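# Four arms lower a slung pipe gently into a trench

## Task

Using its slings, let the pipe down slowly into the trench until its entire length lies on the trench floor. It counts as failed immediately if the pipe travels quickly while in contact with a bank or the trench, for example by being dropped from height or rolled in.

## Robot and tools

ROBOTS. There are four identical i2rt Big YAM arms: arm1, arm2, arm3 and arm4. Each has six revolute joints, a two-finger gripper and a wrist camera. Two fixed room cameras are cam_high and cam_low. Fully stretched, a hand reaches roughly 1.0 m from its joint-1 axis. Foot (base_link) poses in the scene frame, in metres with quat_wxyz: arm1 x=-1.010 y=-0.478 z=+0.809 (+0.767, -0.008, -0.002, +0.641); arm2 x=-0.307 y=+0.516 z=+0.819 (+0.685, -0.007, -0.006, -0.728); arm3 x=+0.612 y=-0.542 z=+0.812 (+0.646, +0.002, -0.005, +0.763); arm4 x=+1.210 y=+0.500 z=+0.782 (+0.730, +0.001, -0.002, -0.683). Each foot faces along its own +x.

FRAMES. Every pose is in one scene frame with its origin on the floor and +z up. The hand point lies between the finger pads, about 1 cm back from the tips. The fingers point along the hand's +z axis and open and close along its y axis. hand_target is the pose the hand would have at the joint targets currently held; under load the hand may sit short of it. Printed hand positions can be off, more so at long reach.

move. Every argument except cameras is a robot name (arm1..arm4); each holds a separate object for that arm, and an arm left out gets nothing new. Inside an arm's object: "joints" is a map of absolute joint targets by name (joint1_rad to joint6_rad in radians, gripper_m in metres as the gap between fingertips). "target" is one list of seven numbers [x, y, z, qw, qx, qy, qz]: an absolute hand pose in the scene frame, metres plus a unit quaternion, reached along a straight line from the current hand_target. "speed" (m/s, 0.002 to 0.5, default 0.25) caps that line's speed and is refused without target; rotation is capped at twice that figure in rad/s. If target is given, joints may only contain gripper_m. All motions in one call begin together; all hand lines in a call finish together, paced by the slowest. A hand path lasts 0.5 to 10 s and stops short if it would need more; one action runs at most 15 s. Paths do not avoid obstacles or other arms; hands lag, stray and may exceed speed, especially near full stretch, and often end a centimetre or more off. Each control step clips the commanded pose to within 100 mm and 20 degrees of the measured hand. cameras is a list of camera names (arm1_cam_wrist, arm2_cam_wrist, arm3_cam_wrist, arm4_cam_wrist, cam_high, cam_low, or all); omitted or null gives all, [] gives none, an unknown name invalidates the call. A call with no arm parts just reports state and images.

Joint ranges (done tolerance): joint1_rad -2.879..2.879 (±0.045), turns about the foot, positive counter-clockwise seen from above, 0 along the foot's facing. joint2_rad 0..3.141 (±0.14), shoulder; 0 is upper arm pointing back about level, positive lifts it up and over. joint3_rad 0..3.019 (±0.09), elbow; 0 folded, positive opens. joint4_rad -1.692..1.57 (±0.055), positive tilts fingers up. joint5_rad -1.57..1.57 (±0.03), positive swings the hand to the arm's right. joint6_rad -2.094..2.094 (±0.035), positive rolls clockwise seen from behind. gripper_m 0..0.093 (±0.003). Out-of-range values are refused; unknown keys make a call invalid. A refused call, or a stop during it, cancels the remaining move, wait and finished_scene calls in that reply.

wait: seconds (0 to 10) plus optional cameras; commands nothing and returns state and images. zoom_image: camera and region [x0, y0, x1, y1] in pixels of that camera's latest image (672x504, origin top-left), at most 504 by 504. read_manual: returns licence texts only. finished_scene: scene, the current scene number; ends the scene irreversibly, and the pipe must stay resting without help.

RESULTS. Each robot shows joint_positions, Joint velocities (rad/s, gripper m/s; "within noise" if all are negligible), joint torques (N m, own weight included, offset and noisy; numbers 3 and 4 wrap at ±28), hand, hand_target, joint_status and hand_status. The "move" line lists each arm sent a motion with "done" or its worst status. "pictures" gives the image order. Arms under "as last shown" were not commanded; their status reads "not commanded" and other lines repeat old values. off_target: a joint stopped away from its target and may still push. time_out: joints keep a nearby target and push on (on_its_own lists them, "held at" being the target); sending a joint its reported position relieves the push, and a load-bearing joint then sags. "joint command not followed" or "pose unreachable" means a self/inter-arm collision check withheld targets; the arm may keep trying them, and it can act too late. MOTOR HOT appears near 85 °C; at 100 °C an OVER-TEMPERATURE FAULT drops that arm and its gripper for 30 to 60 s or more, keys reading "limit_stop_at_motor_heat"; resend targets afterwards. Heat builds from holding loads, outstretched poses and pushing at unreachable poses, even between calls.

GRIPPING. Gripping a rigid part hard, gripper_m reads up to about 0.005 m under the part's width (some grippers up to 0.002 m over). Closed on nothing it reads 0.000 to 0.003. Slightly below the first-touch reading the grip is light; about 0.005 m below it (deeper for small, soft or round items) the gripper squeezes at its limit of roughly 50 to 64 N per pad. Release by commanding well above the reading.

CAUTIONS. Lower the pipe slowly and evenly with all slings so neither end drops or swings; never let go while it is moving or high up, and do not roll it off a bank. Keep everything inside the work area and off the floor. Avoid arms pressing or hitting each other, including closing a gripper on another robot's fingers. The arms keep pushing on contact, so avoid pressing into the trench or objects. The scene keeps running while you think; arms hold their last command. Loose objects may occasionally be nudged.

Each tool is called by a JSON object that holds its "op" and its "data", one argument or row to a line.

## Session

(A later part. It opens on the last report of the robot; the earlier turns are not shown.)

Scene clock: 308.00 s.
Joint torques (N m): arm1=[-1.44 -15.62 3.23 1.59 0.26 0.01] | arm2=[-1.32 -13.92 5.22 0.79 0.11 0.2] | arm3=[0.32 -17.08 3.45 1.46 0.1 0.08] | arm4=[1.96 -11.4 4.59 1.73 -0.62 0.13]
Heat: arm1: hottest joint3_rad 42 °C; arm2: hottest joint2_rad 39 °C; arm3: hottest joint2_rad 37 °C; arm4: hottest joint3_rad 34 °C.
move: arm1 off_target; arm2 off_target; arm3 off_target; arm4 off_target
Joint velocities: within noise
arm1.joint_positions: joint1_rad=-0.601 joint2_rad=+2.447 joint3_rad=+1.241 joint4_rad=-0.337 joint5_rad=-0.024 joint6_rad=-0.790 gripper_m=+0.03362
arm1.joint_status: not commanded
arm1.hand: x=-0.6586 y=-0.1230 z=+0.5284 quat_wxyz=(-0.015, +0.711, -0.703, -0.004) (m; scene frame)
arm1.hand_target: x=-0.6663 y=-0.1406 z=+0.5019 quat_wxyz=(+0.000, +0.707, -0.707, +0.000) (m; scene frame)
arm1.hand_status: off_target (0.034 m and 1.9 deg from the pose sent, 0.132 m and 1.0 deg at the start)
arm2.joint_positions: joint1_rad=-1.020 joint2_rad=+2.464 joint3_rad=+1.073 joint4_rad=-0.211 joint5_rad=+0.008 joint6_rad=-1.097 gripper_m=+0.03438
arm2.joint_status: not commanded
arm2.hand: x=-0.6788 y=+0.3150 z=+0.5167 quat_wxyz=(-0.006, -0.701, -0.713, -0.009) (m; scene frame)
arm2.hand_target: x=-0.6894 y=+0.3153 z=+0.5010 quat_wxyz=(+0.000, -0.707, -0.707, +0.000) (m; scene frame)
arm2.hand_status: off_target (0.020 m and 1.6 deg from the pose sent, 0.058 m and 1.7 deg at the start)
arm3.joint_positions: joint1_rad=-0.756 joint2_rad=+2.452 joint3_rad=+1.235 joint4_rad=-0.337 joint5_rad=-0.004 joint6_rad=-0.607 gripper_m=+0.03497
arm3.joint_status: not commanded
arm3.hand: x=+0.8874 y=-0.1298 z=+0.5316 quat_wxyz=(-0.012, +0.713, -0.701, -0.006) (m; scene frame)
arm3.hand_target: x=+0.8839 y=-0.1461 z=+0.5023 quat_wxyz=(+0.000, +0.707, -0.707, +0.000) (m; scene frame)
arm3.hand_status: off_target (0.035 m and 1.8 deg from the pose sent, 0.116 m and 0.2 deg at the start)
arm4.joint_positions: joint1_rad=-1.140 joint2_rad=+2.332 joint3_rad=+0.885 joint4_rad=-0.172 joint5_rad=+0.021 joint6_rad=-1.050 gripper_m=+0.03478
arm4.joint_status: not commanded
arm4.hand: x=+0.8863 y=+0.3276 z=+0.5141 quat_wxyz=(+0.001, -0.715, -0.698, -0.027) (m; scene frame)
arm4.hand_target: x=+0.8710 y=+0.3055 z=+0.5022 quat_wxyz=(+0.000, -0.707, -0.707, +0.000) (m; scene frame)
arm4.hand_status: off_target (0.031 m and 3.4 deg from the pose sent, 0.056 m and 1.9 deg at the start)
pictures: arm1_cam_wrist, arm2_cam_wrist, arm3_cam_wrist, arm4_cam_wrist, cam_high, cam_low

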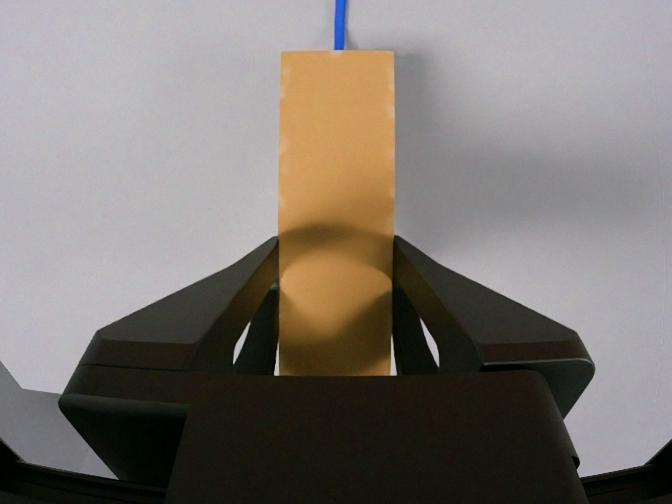

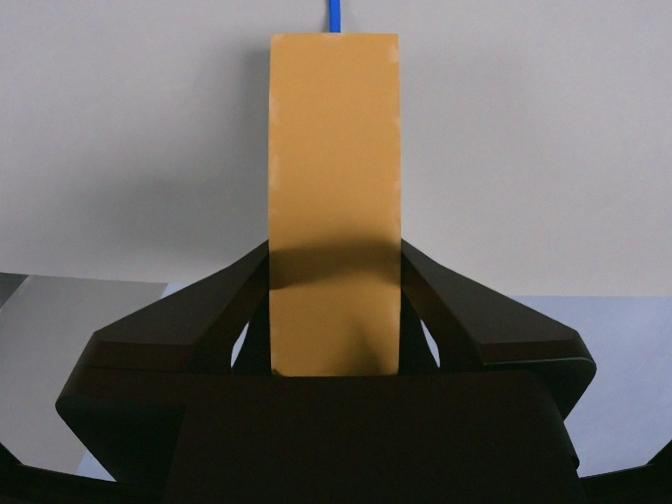

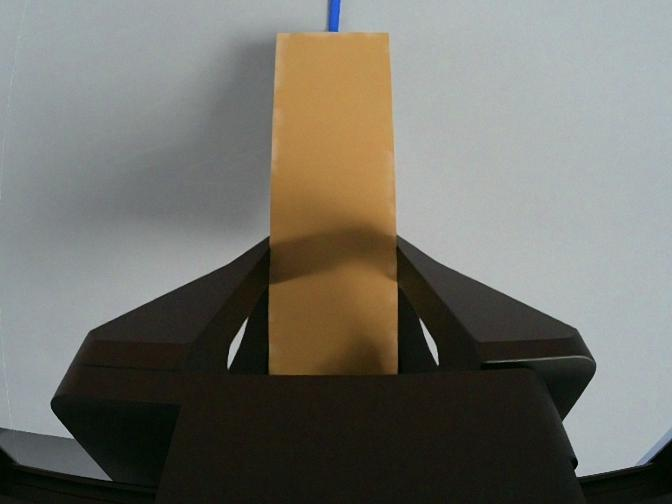

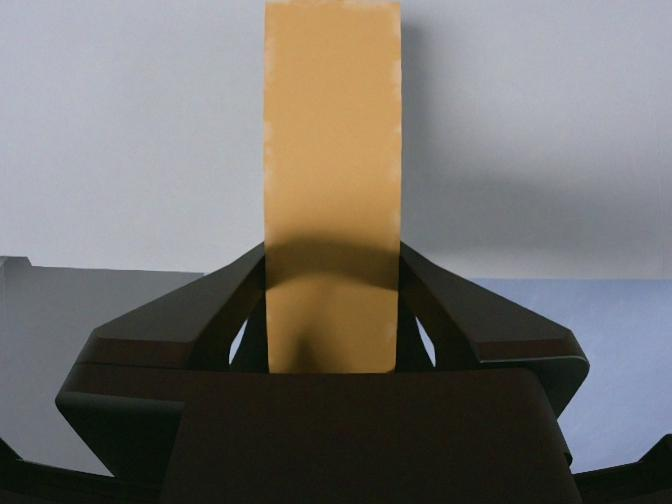

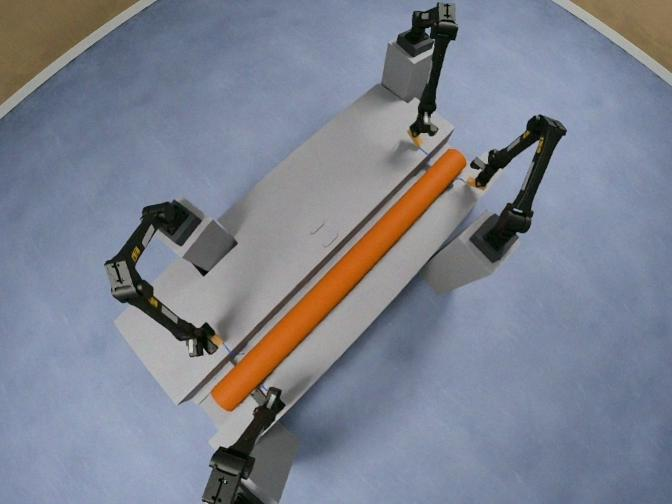

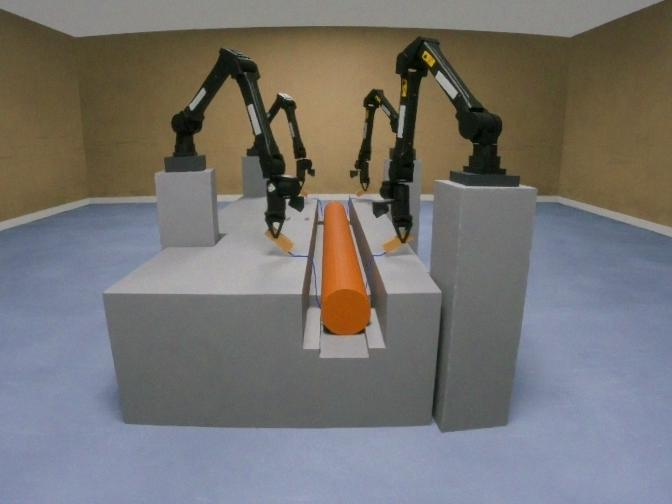

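{"op": "move", "data": {
  "arm1": {"target": [-0.665, -0.145, 0.455, 0, 0.7071, -0.7071, 0], "speed": 0.08},
  "arm2": {"target": [-0.69, 0.318, 0.462, 0, 0.7071, 0.7071, 0], "speed": 0.08},
  "arm3": {"target": [0.885, -0.15, 0.455, 0, 0.7071, -0.7071, 0], "speed": 0.08},
  "arm4": {"target": [0.875, 0.310, 0.462, 0, 0.7071, 0.7071, 0], "speed": 0.08}
}}

{"op": "zoom_image", "data": {
  "camera": "cam_low",
  "region": [250, 160, 440, 350]
}}

Scene clock: 312.47 s.
Joint torques (N m): arm1=[1.2 -15.5 4.89 1.32 -0.25 0] | arm2=[0.03 -15.79 4.44 0.58 -0.19 0.18] | arm3=[2.32 -19.37 4.72 0.98 -0.38 0.04] | arm4=[1.61 -13.68 2.28 0.84 0.01 0.1]
Heat: arm1: hottest joint3_rad 41 °C; arm2: hottest joint2_rad 39 °C; arm3: hottest joint2_rad 37 °C; arm4: hottest joint3_rad 34 °C.
move: arm1 off_target; arm2 off_target; arm3 off_target; arm4 off_target
Joint velocities: within noise
arm1.joint_positions: joint1_rad=-0.631 joint2_rad=+2.558 joint3_rad=+1.264 joint4_rad=-0.277 joint5_rad=-0.013 joint6_rad=-0.797 gripper_m=+0.03362
arm1.joint_status: not commanded
arm1.hand: x=-0.6601 y=-0.1493 z=+0.4796 quat_wxyz=(-0.001, +0.703, -0.711, +0.002) (m; scene frame)
arm1.hand_target: x=-0.6660 y=-0.1461 z=+0.4563 quat_wxyz=(+0.000, +0.707, -0.707, +0.000) (m; scene frame)
arm1.hand_status: off_target (0.025 m and 0.7 deg from the pose sent, 0.077 m and 1.9 deg at the start)
arm2.joint_positions: joint1_rad=-1.044 joint2_rad=+2.583 joint3_rad=+1.132 joint4_rad=-0.161 joint5_rad=+0.015 joint6_rad=-1.104 gripper_m=+0.03438
arm2.joint_status: not commanded
arm2.hand: x=-0.6793 y=+0.3270 z=+0.4721 quat_wxyz=(-0.005, -0.708, -0.706, -0.015) (m; scene frame)
arm2.hand_target: x=-0.6895 y=+0.3182 z=+0.4627 quat_wxyz=(+0.000, -0.707, -0.707, +0.000) (m; scene frame)
arm2.hand_status: off_target (0.017 m and 1.8 deg from the pose sent, 0.056 m and 1.6 deg at the start)
arm3.joint_positions: joint1_rad=-0.786 joint2_rad=+2.594 joint3_rad=+1.264 joint4_rad=-0.273 joint5_rad=+0.007 joint6_rad=-0.610 gripper_m=+0.03497
arm3.joint_status: not commanded
arm3.hand: x=+0.8844 y=-0.1627 z=+0.4695 quat_wxyz=(+0.010, +0.703, -0.711, +0.004) (m; scene frame)
arm3.hand_target: x=+0.8846 y=-0.1505 z=+0.4559 quat_wxyz=(+0.000, +0.707, -0.707, +0.000) (m; scene frame)
arm3.hand_status: off_target (0.019 m and 1.4 deg from the pose sent, 0.079 m and 1.8 deg at the start)
arm4.joint_positions: joint1_rad=-1.140 joint2_rad=+2.464 joint3_rad=+0.947 joint4_rad=-0.074 joint5_rad=+0.005 joint6_rad=-1.051 gripper_m=+0.03478
arm4.joint_status: not commanded
arm4.hand: x=+0.8809 y=+0.3213 z=+0.4688 quat_wxyz=(-0.003, -0.715, -0.699, -0.011) (m; scene frame)
arm4.hand_target: x=+0.8753 y=+0.3101 z=+0.4624 quat_wxyz=(+0.000, -0.707, -0.707, +0.000) (m; scene frame)
arm4.hand_status: off_target (0.014 m and 1.9 deg from the pose sent, 0.056 m and 3.4 deg at the start)
pictures: arm1_cam_wrist, arm2_cam_wrist, arm3_cam_wrist, arm4_cam_wrist, cam_high, cam_low

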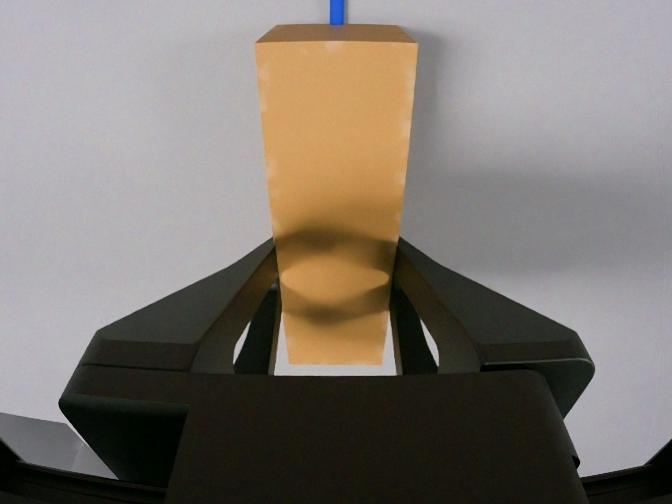

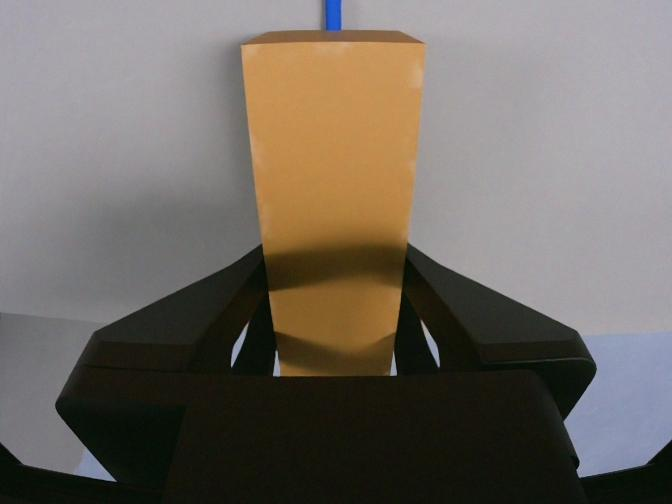

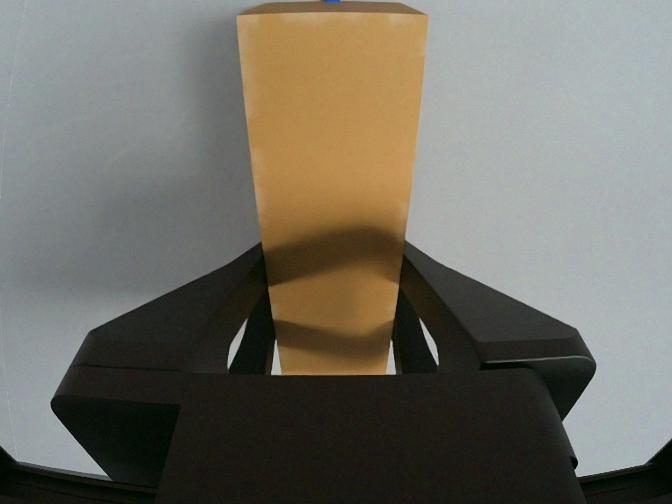

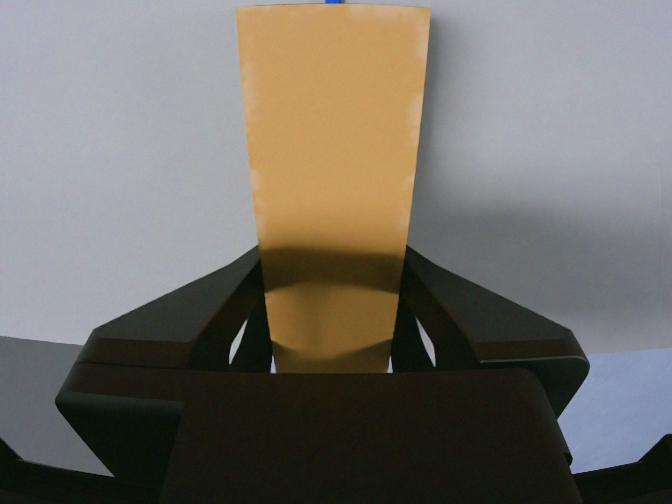

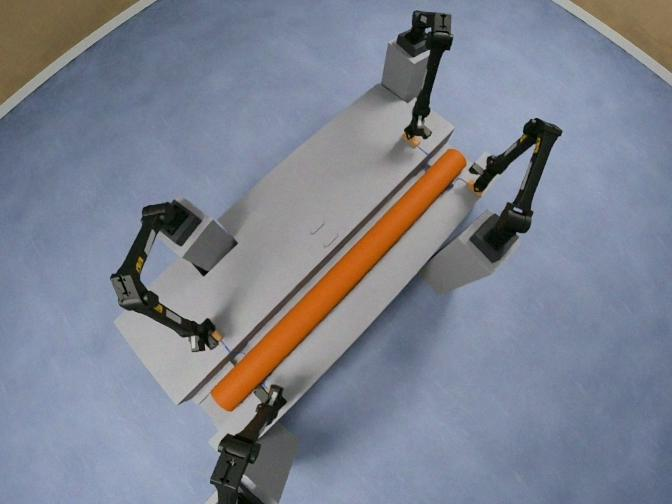

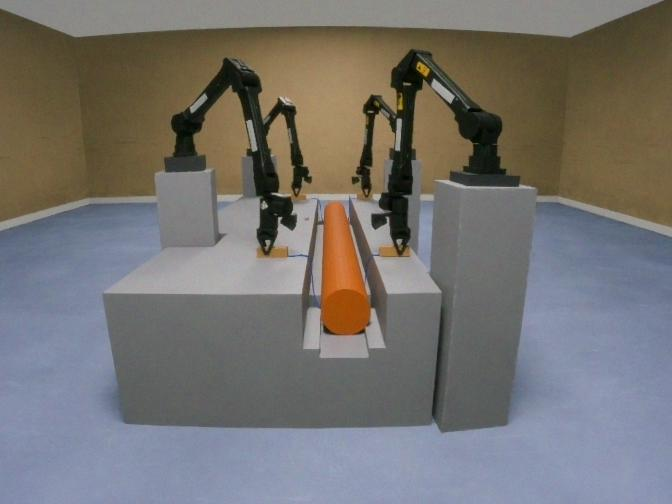

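Scaled by 2.653.

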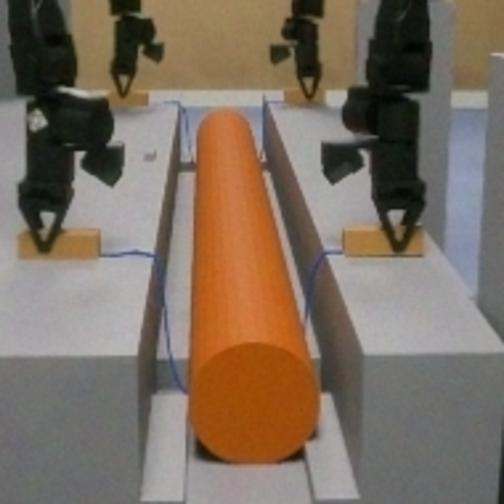

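{"op": "move", "data": {
  "arm1": {"joints": {"gripper_m": 0.07}},
  "arm2": {"joints": {"gripper_m": 0.07}},
  "arm3": {"joints": {"gripper_m": 0.07}},
  "arm4": {"joints": {"gripper_m": 0.07}}
}}

Scene clock: 330.77 s.
Joint torques (N m): arm1=[0.26 -18.2 3.28 0.98 -0.11 0] | arm2=[-0.03 -17.38 2.74 0.05 -0.18 0.19] | arm3=[1.9 -21.42 3.06 0.43 -0.3 0.04] | arm4=[0.85 -15.09 1.31 0.65 0 0.1]
Heat: arm1: hottest joint3_rad 38 °C; arm2: hottest joint2_rad 37 °C; arm3: hottest joint2_rad 36 °C; arm4: hottest joint3_rad 33 °C.
move: arm1 done; arm2 done; arm3 done; arm4 done
Joint velocities: within noise
arm1.joint_positions: joint1_rad=-0.625 joint2_rad=+2.588 joint3_rad=+1.282 joint4_rad=-0.266 joint5_rad=-0.014 joint6_rad=-0.797 gripper_m=+0.06993
arm1.joint_status: all done
arm1.hand: x=-0.6621 y=-0.1473 z=+0.4677 quat_wxyz=(-0.001, +0.705, -0.709, +0.001) (m; scene frame)
arm1.hand_target: x=-0.6658 y=-0.1459 z=+0.4563 quat_wxyz=(+0.000, +0.707, -0.707, +0.000) (m; scene frame)
arm1.hand_status: not commanded
arm2.joint_positions: joint1_rad=-1.044 joint2_rad=+2.598 joint3_rad=+1.151 joint4_rad=-0.146 joint5_rad=+0.015 joint6_rad=-1.104 gripper_m=+0.06996
arm2.joint_status: all done
arm2.hand: x=-0.6863 y=+0.3233 z=+0.4665 quat_wxyz=(-0.002, -0.708, -0.707, -0.007) (m; scene frame)
arm2.hand_target: x=-0.6895 y=+0.3181 z=+0.4628 quat_wxyz=(+0.000, -0.707, -0.707, +0.000) (m; scene frame)
arm2.hand_status: not commanded
arm3.joint_positions: joint1_rad=-0.782 joint2_rad=+2.614 joint3_rad=+1.287 joint4_rad=-0.260 joint5_rad=+0.006 joint6_rad=-0.610 gripper_m=+0.06992
arm3.joint_status: all done
arm3.hand: x=+0.8870 y=-0.1549 z=+0.4626 quat_wxyz=(+0.002, +0.705, -0.709, +0.002) (m; scene frame)
arm3.hand_target: x=+0.8846 y=-0.1506 z=+0.4559 quat_wxyz=(+0.000, +0.707, -0.707, +0.000) (m; scene frame)
arm3.hand_status: not commanded
arm4.joint_positions: joint1_rad=-1.130 joint2_rad=+2.477 joint3_rad=+0.960 joint4_rad=-0.068 joint5_rad=+0.005 joint6_rad=-1.051 gripper_m=+0.06991
arm4.joint_status: all done
arm4.hand: x=+0.8793 y=+0.3161 z=+0.4642 quat_wxyz=(-0.002, -0.712, -0.702, -0.008) (m; scene frame)
arm4.hand_target: x=+0.8752 y=+0.3101 z=+0.4625 quat_wxyz=(+0.000, -0.707, -0.707, +0.000) (m; scene frame)
arm4.hand_status: not commanded
pictures: arm1_cam_wrist, arm2_cam_wrist, arm3_cam_wrist, arm4_cam_wrist, cam_high, cam_low

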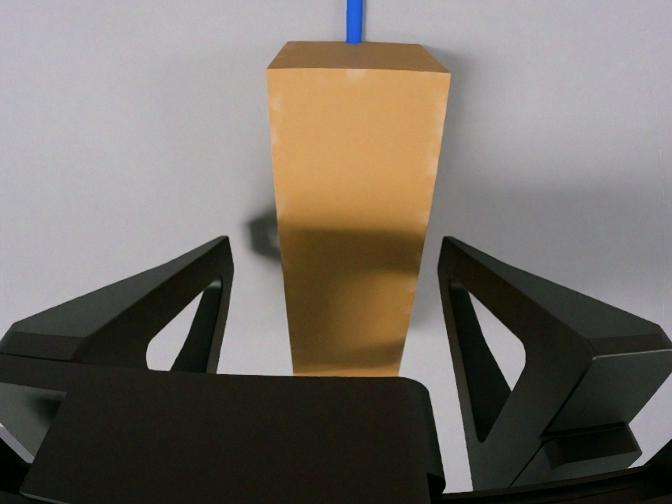

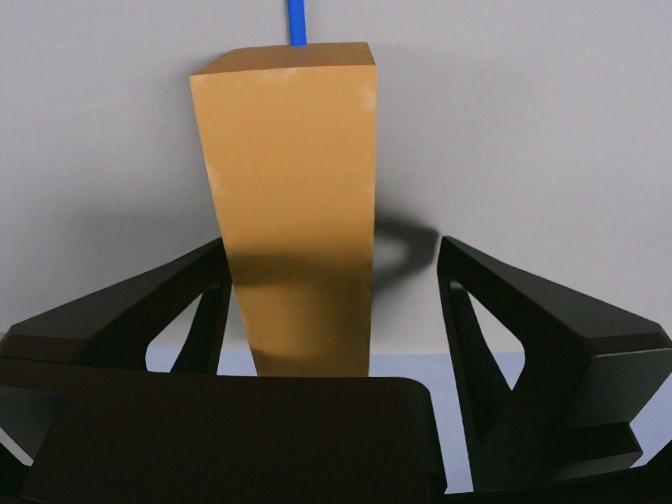

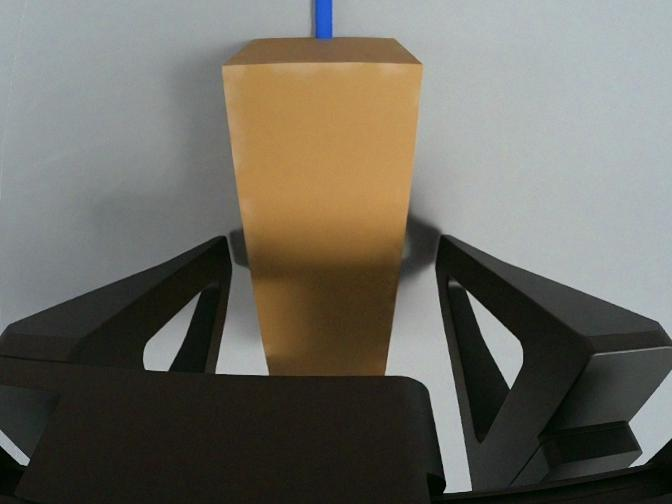

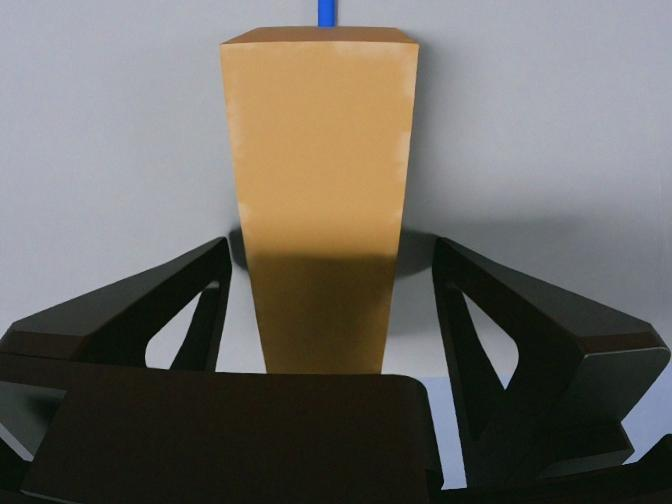

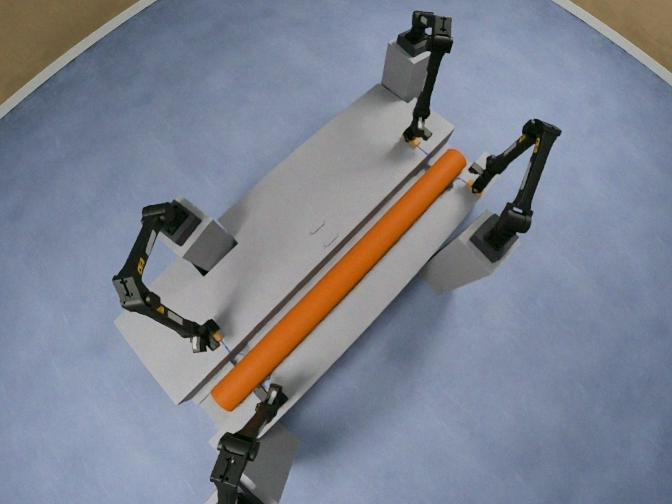

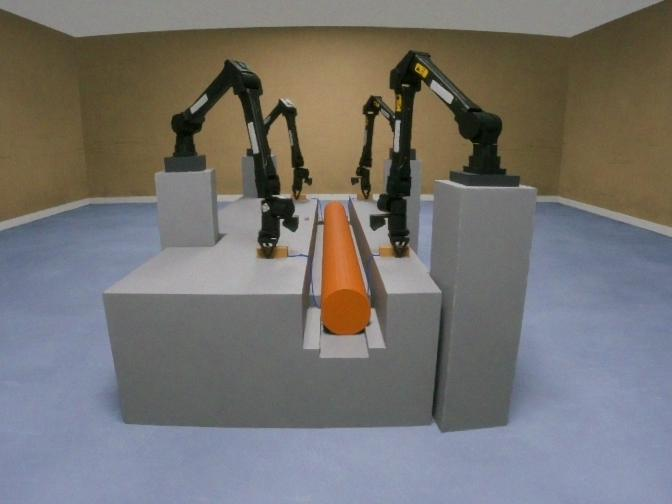

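{"op": "move", "data": {
  "arm1": {"target": [-0.662, -0.11, 0.62, 0, 0.7071, -0.7071, 0]},
  "arm2": {"target": [-0.686, 0.28, 0.62, 0, 0.7071, 0.7071, 0]},
  "arm3": {"target": [0.885, -0.11, 0.62, 0, 0.7071, -0.7071, 0]},
  "arm4": {"target": [0.879, 0.28, 0.62, 0, 0.7071, 0.7071, 0]}
}}

Scene clock: 337.20 s.
Joint torques (N m): arm1=[0.62 -18.61 4.46 0.06 -0.11 0.09] | arm2=[0.26 -16.91 3.96 -0.8 -0.2 0.21] | arm3=[1.73 -21.83 4.31 -0.29 -0.27 0.11] | arm4=[0.91 -14.27 2.76 -0.18 0.02 0.32]
Heat: arm1: hottest joint3_rad 37 °C; arm2: hottest joint2_rad 37 °C; arm3: hottest joint2_rad 36 °C; arm4: hottest joint3_rad 33 °C.
move: arm1 off_target; arm2 off_target; arm3 done; arm4 done
Joint velocities: within noise
arm1.joint_positions: joint1_rad=-0.586 joint2_rad=+2.233 joint3_rad=+1.216 joint4_rad=-0.529 joint5_rad=-0.015 joint6_rad=-0.765 gripper_m=+0.06993
arm1.joint_status: not commanded
arm1.hand: x=-0.6532 y=-0.1067 z=+0.6268 quat_wxyz=(-0.013, +0.708, -0.706, +0.001) (m; scene frame)
arm1.hand_target: x=-0.6619 y=-0.1102 z=+0.6201 quat_wxyz=(+0.000, +0.707, -0.707, +0.000) (m; scene frame)
arm1.hand_status: off_target (0.012 m and 1.5 deg from the pose sent, 0.157 m and 0.4 deg at the start)
arm2.joint_positions: joint1_rad=-0.964 joint2_rad=+2.198 joint3_rad=+1.032 joint4_rad=-0.391 joint5_rad=+0.015 joint6_rad=-1.022 gripper_m=+0.06996
arm2.joint_status: not commanded
arm2.hand: x=-0.6958 y=+0.2803 z=+0.6243 quat_wxyz=(+0.003, -0.709, -0.706, +0.011) (m; scene frame)
arm2.hand_target: x=-0.6860 y=+0.2801 z=+0.6200 quat_wxyz=(+0.000, -0.707, -0.707, +0.000) (m; scene frame)
arm2.hand_status: off_target (0.011 m and 1.4 deg from the pose sent, 0.160 m and 0.8 deg at the start)
arm3.joint_positions: joint1_rad=-0.735 joint2_rad=+2.255 joint3_rad=+1.231 joint4_rad=-0.538 joint5_rad=+0.005 joint6_rad=-0.570 gripper_m=+0.06992
arm3.joint_status: not commanded
arm3.hand: x=+0.8913 y=-0.1078 z=+0.6261 quat_wxyz=(-0.010, +0.707, -0.707, -0.001) (m; scene frame)
arm3.hand_target: x=+0.8851 y=-0.1102 z=+0.6201 quat_wxyz=(+0.000, +0.707, -0.707, +0.000) (m; scene frame)
arm3.hand_status: done (0.009 m and 1.1 deg from the pose sent, 0.164 m and 0.5 deg at the start)
arm4.joint_positions: joint1_rad=-1.057 joint2_rad=+2.037 joint3_rad=+0.858 joint4_rad=-0.375 joint5_rad=+0.005 joint6_rad=-0.997 gripper_m=+0.06991
arm4.joint_status: not commanded
arm4.hand: x=+0.8728 y=+0.2796 z=+0.6206 quat_wxyz=(+0.002, -0.705, -0.709, +0.007) (m; scene frame)
arm4.hand_target: x=+0.8791 y=+0.2801 z=+0.6199 quat_wxyz=(+0.000, -0.707, -0.707, +0.000) (m; scene frame)
arm4.hand_status: done (0.006 m and 0.9 deg from the pose sent, 0.160 m and 1.2 deg at the start)
pictures: arm1_cam_wrist, arm2_cam_wrist, arm3_cam_wrist, arm4_cam_wrist, cam_high, cam_low

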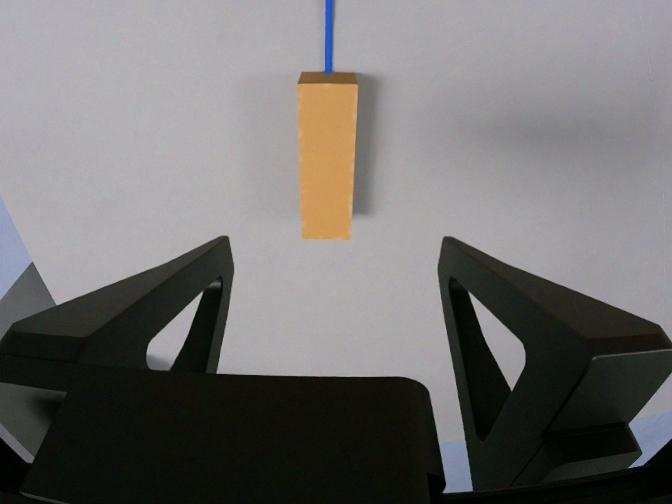

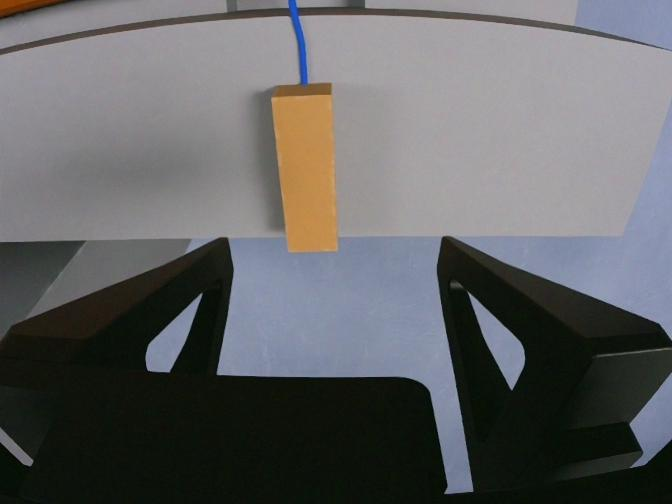

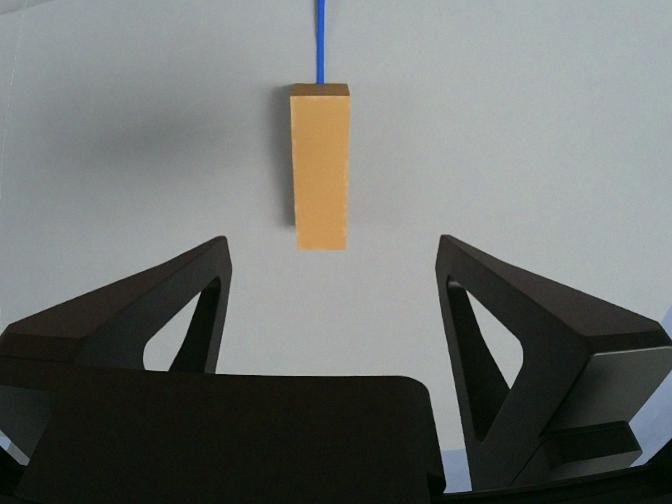

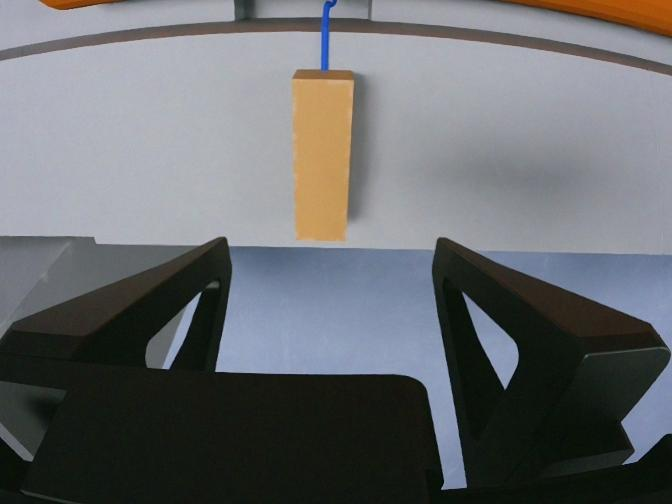

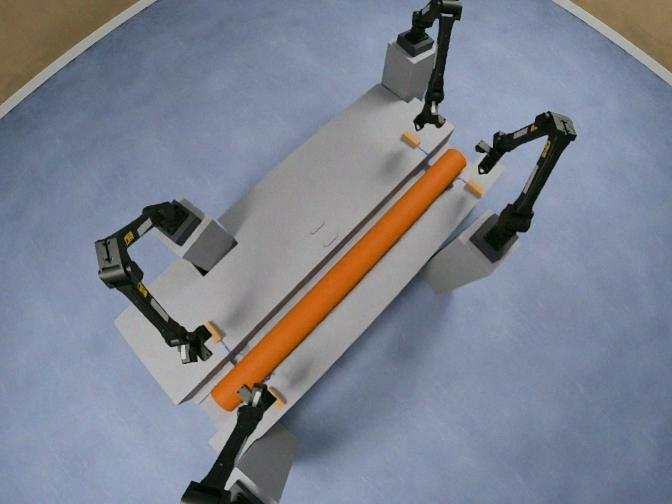

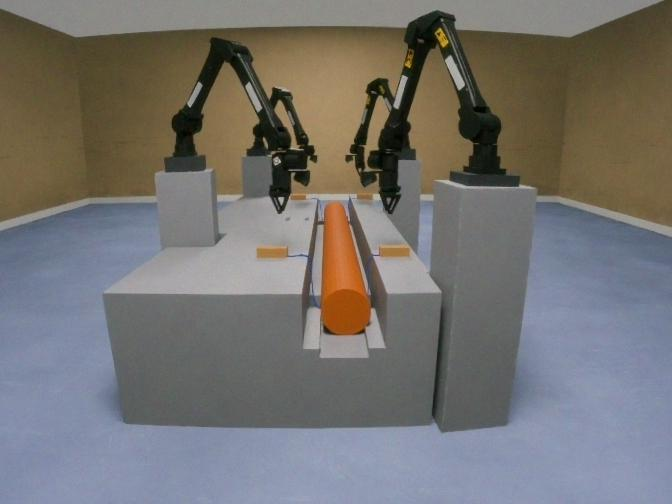

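{"op": "move", "data": {
  "arm1": {"target": [-0.658, -0.138, 0.465, 0, 0.7071, -0.7071, 0]},
  "arm2": {"target": [-0.684, 0.320, 0.467, 0, 0.7071, 0.7071, 0]},
  "arm3": {"target": [0.882, -0.149, 0.465, 0, 0.7071, -0.7071, 0]},
  "arm4": {"target": [0.876, 0.307, 0.467, 0, 0.7071, 0.7071, 0]},
  "cameras": ["arm1_cam_wrist", "arm2_cam_wrist", "arm3_cam_wrist", "arm4_cam_wrist"]
}}

{"op": "move", "data": {
  "arm1": {"joints": {"gripper_m": 0.02}},
  "arm2": {"joints": {"gripper_m": 0.02}},
  "arm3": {"joints": {"gripper_m": 0.02}},
  "arm4": {"joints": {"gripper_m": 0.02}},
  "cameras": ["arm1_cam_wrist", "arm2_cam_wrist", "arm3_cam_wrist", "arm4_cam_wrist"]
}}

Scene clock: 358.70 s.
Joint torques (N m): arm1=[-1.08 -19.14 3.73 1.01 -0.09 -0.05] | arm2=[-1.32 -17.96 2.1 -0.05 -0.23 0.1] | arm3=[0.67 -23.41 2.8 0.39 -0.26 -0.06] | arm4=[-0.09 -16.03 0.83 0.55 -0.06 0.01]
Heat: arm1: hottest joint2_rad 36 °C; arm2: hottest joint2_rad 37 °C; arm3: hottest joint2_rad 35 °C; arm4: hottest joint3_rad 32 °C.
move: arm1 done; arm2 done; arm3 off_target; arm4 done
Joint velocities: within noise
arm1.joint_positions: joint1_rad=-0.613 joint2_rad=+2.591 joint3_rad=+1.300 joint4_rad=-0.301 joint5_rad=-0.015 joint6_rad=-0.787 gripper_m=+0.06994
arm1.joint_status: not commanded
arm1.hand: x=-0.6655 y=-0.1421 z=+0.4682 quat_wxyz=(+0.009, +0.706, -0.708, +0.001) (m; scene frame)
arm1.hand_target: x=-0.6582 y=-0.1382 z=+0.4651 quat_wxyz=(+0.000, +0.707, -0.707, +0.000) (m; scene frame)
arm1.hand_status: done (0.009 m and 1.0 deg from the pose sent, 0.165 m and 1.6 deg at the start)
arm2.joint_positions: joint1_rad=-1.026 joint2_rad=+2.593 joint3_rad=+1.133 joint4_rad=-0.134 joint5_rad=+0.016 joint6_rad=-1.089 gripper_m=+0.06996
arm2.joint_status: not commanded
arm2.hand: x=-0.6783 y=+0.3189 z=+0.4681 quat_wxyz=(-0.001, -0.706, -0.708, -0.006) (m; scene frame)
arm2.hand_target: x=-0.6841 y=+0.3200 z=+0.4671 quat_wxyz=(+0.000, -0.707, -0.707, +0.000) (m; scene frame)
arm2.hand_status: done (0.006 m and 0.8 deg from the pose sent, 0.163 m and 1.4 deg at the start)
arm3.joint_positions: joint1_rad=-0.761 joint2_rad=+2.612 joint3_rad=+1.273 joint4_rad=-0.267 joint5_rad=+0.005 joint6_rad=-0.595 gripper_m=+0.06993
arm3.joint_status: not commanded
arm3.hand: x=+0.8738 y=-0.1572 z=+0.4621 quat_wxyz=(+0.012, +0.707, -0.708, +0.003) (m; scene frame)
arm3.hand_target: x=+0.8821 y=-0.1491 z=+0.4651 quat_wxyz=(+0.000, +0.707, -0.707, +0.000) (m; scene frame)
arm3.hand_status: off_target (0.012 m and 1.4 deg from the pose sent, 0.167 m and 1.1 deg at the start)
arm4.joint_positions: joint1_rad=-1.107 joint2_rad=+2.474 joint3_rad=+0.962 joint4_rad=-0.074 joint5_rad=+0.006 joint6_rad=-1.034 gripper_m=+0.06992
arm4.joint_status: not commanded
arm4.hand: x=+0.8828 y=+0.3087 z=+0.4653 quat_wxyz=(-0.001, -0.710, -0.704, -0.009) (m; scene frame)
arm4.hand_target: x=+0.8761 y=+0.3071 z=+0.4670 quat_wxyz=(+0.000, -0.707, -0.707, +0.000) (m; scene frame)
arm4.hand_status: done (0.007 m and 1.2 deg from the pose sent, 0.156 m and 1.0 deg at the start)
pictures: arm1_cam_wrist, arm2_cam_wrist, arm3_cam_wrist, arm4_cam_wrist

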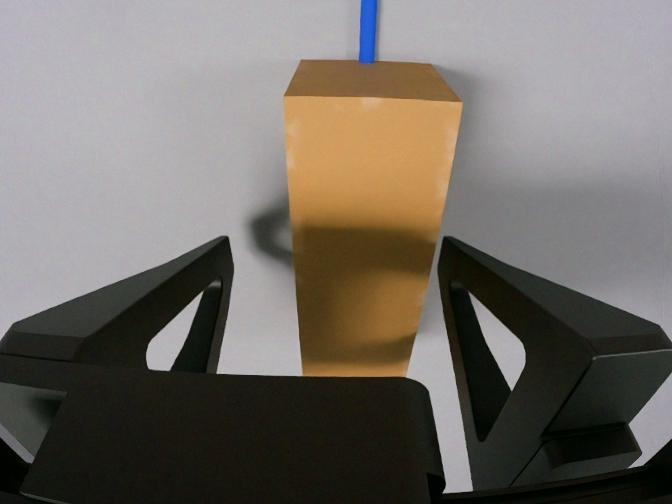

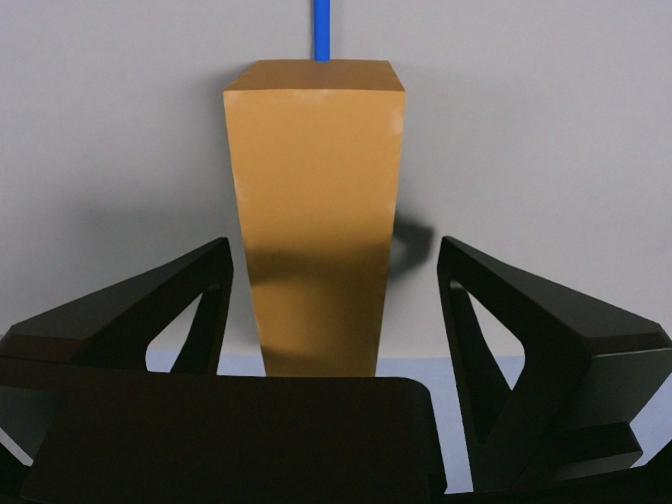

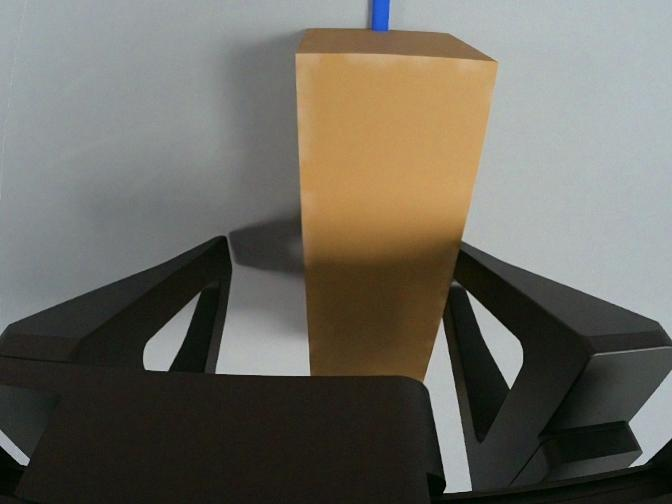

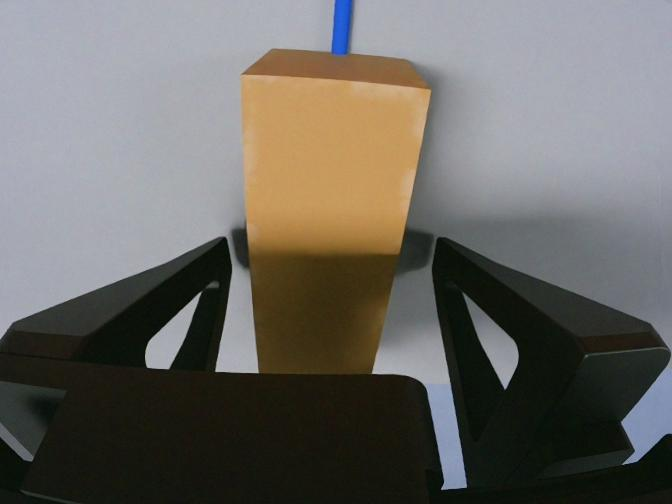

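Scene clock: 359.30 s.
Joint torques (N m): arm1=[-0.79 -19.02 3.63 0.83 -0.09 -0.07] | arm2=[-1.26 -17.9 2.07 -0.06 -0.18 0.07] | arm3=[0.73 -23.3 2.8 0.32 -0.27 -0.05] | arm4=[-0.09 -16.03 0.83 0.55 -0.05 0.01]
Heat: arm1: hottest joint2_rad 36 °C; arm2: hottest joint2_rad 37 °C; arm3: hottest joint2_rad 35 °C; arm4: hottest joint3_rad 32 °C.
move: arm1 off_target; arm2 off_target; arm3 off_target; arm4 off_target
Joint velocities: within noise
arm1.joint_positions: joint1_rad=-0.613 joint2_rad=+2.591 joint3_rad=+1.301 joint4_rad=-0.300 joint5_rad=-0.015 joint6_rad=-0.787 gripper_m=+0.03385
arm1.joint_status: gripper_m off_target (ended at +0.03388, target +0.02000)
arm1.hand: x=-0.6652 y=-0.1417 z=+0.4683 quat_wxyz=(+0.008, +0.706, -0.708, +0.001) (m; scene frame)
arm1.hand_target: x=-0.6583 y=-0.1382 z=+0.4651 quat_wxyz=(+0.000, +0.707, -0.707, +0.000) (m; scene frame)
arm1.hand_status: not commanded
arm2.joint_positions: joint1_rad=-1.026 joint2_rad=+2.593 joint3_rad=+1.134 joint4_rad=-0.133 joint5_rad=+0.015 joint6_rad=-1.090 gripper_m=+0.03444
arm2.joint_status: gripper_m off_target (ended at +0.03446, target +0.02000)
arm2.hand: x=-0.6785 y=+0.3186 z=+0.4681 quat_wxyz=(-0.001, -0.706, -0.708, -0.006) (m; scene frame)
arm2.hand_target: x=-0.6840 y=+0.3200 z=+0.4671 quat_wxyz=(+0.000, -0.707, -0.707, +0.000) (m; scene frame)
arm2.hand_status: not commanded
arm3.joint_positions: joint1_rad=-0.761 joint2_rad=+2.612 joint3_rad=+1.273 joint4_rad=-0.266 joint5_rad=+0.005 joint6_rad=-0.595 gripper_m=+0.03470
arm3.joint_status: gripper_m off_target (ended at +0.03473, target +0.02000)
arm3.hand: x=+0.8739 y=-0.1570 z=+0.4621 quat_wxyz=(+0.011, +0.707, -0.707, +0.003) (m; scene frame)
arm3.hand_target: x=+0.8820 y=-0.1490 z=+0.4651 quat_wxyz=(+0.000, +0.707, -0.707, +0.000) (m; scene frame)
arm3.hand_status: not commanded
arm4.joint_positions: joint1_rad=-1.107 joint2_rad=+2.474 joint3_rad=+0.962 joint4_rad=-0.074 joint5_rad=+0.006 joint6_rad=-1.035 gripper_m=+0.03484
arm4.joint_status: gripper_m off_target (ended at +0.03486, target +0.02000)
arm4.hand: x=+0.8827 y=+0.3086 z=+0.4653 quat_wxyz=(-0.001, -0.709, -0.705, -0.009) (m; scene frame)
arm4.hand_target: x=+0.8761 y=+0.3071 z=+0.4670 quat_wxyz=(+0.000, -0.707, -0.707, +0.000) (m; scene frame)
arm4.hand_status: not commanded
pictures: arm1_cam_wrist, arm2_cam_wrist, arm3_cam_wrist, arm4_cam_wrist

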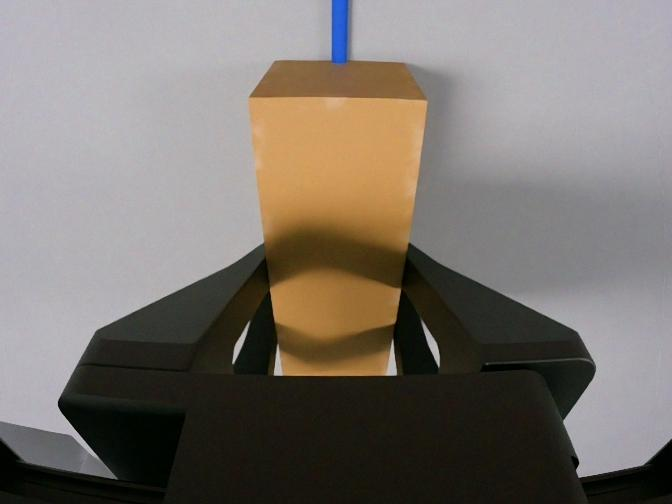

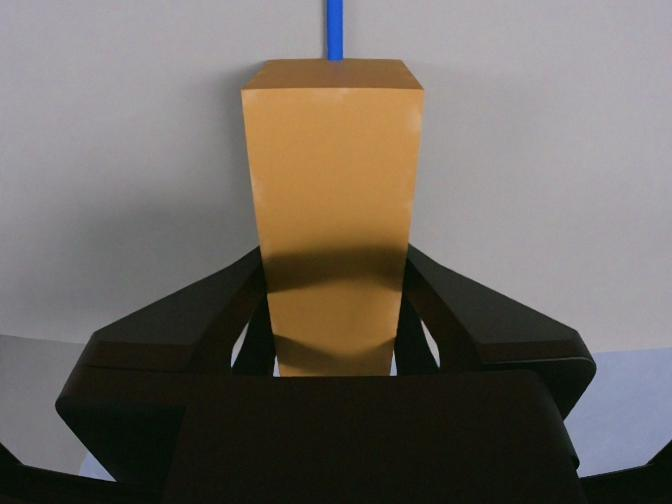

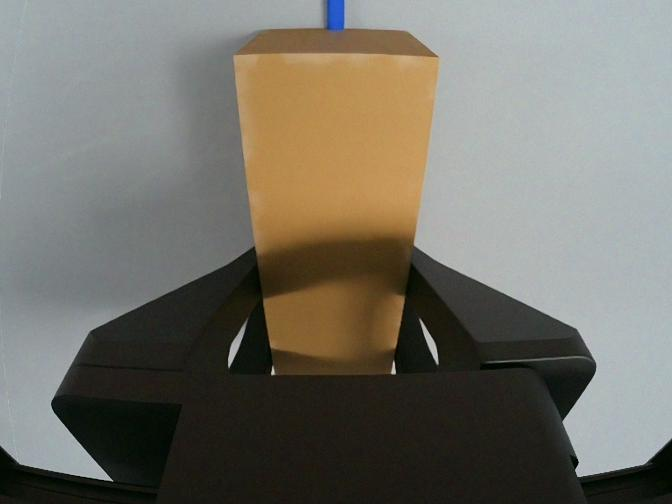

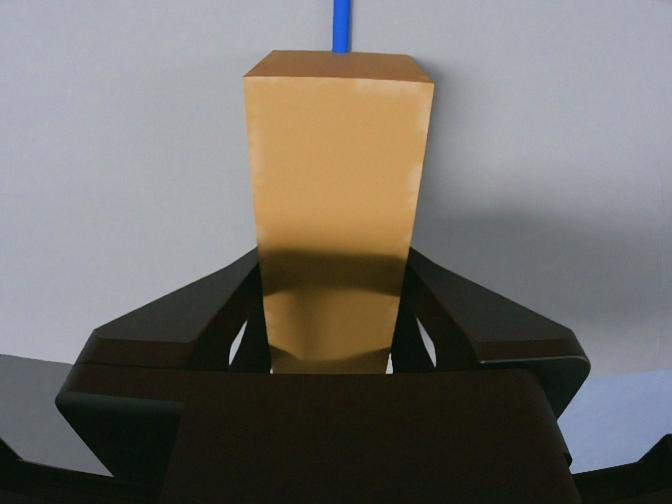

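{"op": "move", "data": {
  "arm1": {"target": [-0.655, -0.06, 0.82, 0, 0.7071, -0.7071, 0], "speed": 0.15},
  "arm2": {"target": [-0.695, 0.31, 0.765, 0, 0.7071, 0.7071, 0], "speed": 0.15},
  "arm3": {"target": [0.895, -0.084, 0.82, 0, 0.7071, -0.7071, 0], "speed": 0.15},
  "arm4": {"target": [0.87, 0.282, 0.765, 0, 0.7071, 0.7071, 0], "speed": 0.15},
  "cameras": ["cam_low", "cam_high"]
}}

{"op": "zoom_image", "data": {
  "camera": "cam_low",
  "region": [250, 140, 440, 330]
}}

Scene clock: 366.43 s.
Joint torques (N m): arm1=[-1.03 -28.34 11.12 -1.46 0.05 -0.09] | arm2=[-1.67 -22.42 8.02 -1.76 0.02 0.11] | arm3=[0.91 -32.79 9.74 -2.09 -0.01 -0.03] | arm4=[-0.21 -20.13 8.28 -1.8 0.15 0.15]
Heat: arm1: hottest joint2_rad 36 °C; arm2: hottest joint2_rad 37 °C; arm3: hottest joint2_rad 36 °C; arm4: hottest joint2_rad 31 °C.
move: arm1 off_target; arm2 off_target; arm3 off_target; arm4 off_target
Joint velocities: within noise
arm1.joint_positions: joint1_rad=-0.523 joint2_rad=+2.049 joint3_rad=+1.310 joint4_rad=-0.951 joint5_rad=-0.018 joint6_rad=-0.703 gripper_m=+0.03385
arm1.joint_status: not commanded
arm1.hand: x=-0.6828 y=-0.0876 z=+0.7441 quat_wxyz=(+0.058, +0.706, -0.706, +0.004) (m; scene frame)
arm1.hand_target: x=-0.6579 y=-0.0634 z=+0.8173 quat_wxyz=(+0.000, +0.707, -0.707, +0.000) (m; scene frame)
arm1.hand_status: off_target (0.085 m and 6.7 deg from the pose sent, 0.361 m and 1.0 deg at the start; pose on its path clipped on 9 of 93 steps)
arm2.joint_positions: joint1_rad=-1.003 joint2_rad=+1.928 joint3_rad=+0.966 joint4_rad=-0.684 joint5_rad=+0.011 joint6_rad=-1.076 gripper_m=+0.03444
arm2.joint_status: not commanded
arm2.hand: x=-0.6738 y=+0.3136 z=+0.7268 quat_wxyz=(-0.011, -0.702, -0.711, -0.031) (m; scene frame)
arm2.hand_target: x=-0.6942 y=+0.3104 z=+0.7631 quat_wxyz=(+0.000, -0.707, -0.707, +0.000) (m; scene frame)
arm2.hand_status: off_target (0.044 m and 3.8 deg from the pose sent, 0.298 m and 0.7 deg at the start)
arm3.joint_positions: joint1_rad=-0.712 joint2_rad=+2.051 joint3_rad=+1.284 joint4_rad=-0.941 joint5_rad=-0.001 joint6_rad=-0.548 gripper_m=+0.03470
arm3.joint_status: not commanded
arm3.hand: x=+0.8717 y=-0.1162 z=+0.7435 quat_wxyz=(+0.062, +0.706, -0.705, +0.014) (m; scene frame)
arm3.hand_target: x=+0.8927 y=-0.0878 z=+0.8171 quat_wxyz=(+0.000, +0.707, -0.707, +0.000) (m; scene frame)
arm3.hand_status: off_target (0.086 m and 7.3 deg from the pose sent, 0.366 m and 1.4 deg at the start; pose on its path clipped on 9 of 93 steps)
arm4.joint_positions: joint1_rad=-1.057 joint2_rad=+1.770 joint3_rad=+0.847 joint4_rad=-0.727 joint5_rad=+0.001 joint6_rad=-0.996 gripper_m=+0.03484
arm4.joint_status: not commanded
arm4.hand: x=+0.8966 y=+0.2951 z=+0.7196 quat_wxyz=(-0.010, -0.705, -0.708, -0.040) (m; scene frame)
arm4.hand_target: x=+0.8716 y=+0.2829 z=+0.7626 quat_wxyz=(+0.000, -0.707, -0.707, +0.000) (m; scene frame)
arm4.hand_status: off_target (0.054 m and 4.7 deg from the pose sent, 0.301 m and 1.1 deg at the start)
pictures: cam_high, cam_low

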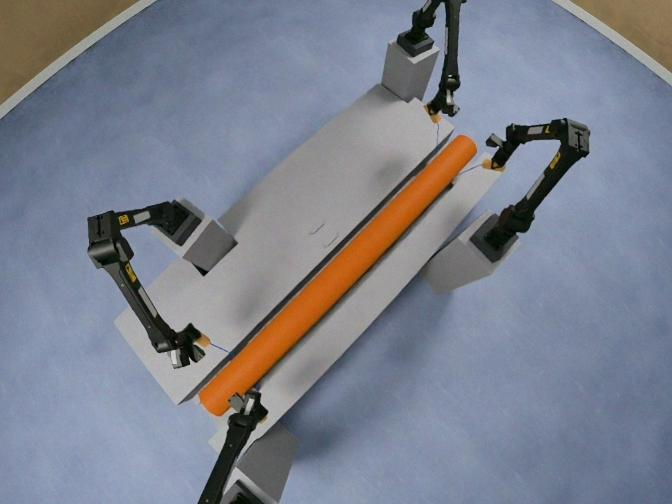

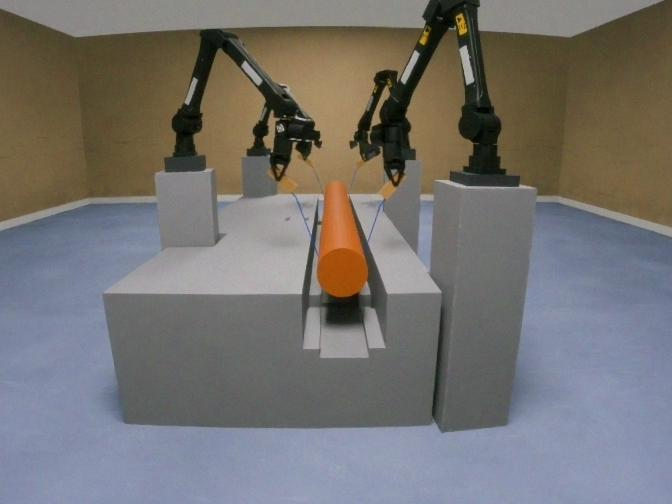

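Scaled by 2.653.

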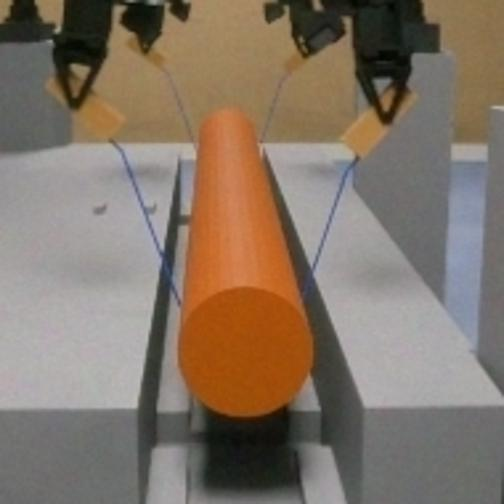

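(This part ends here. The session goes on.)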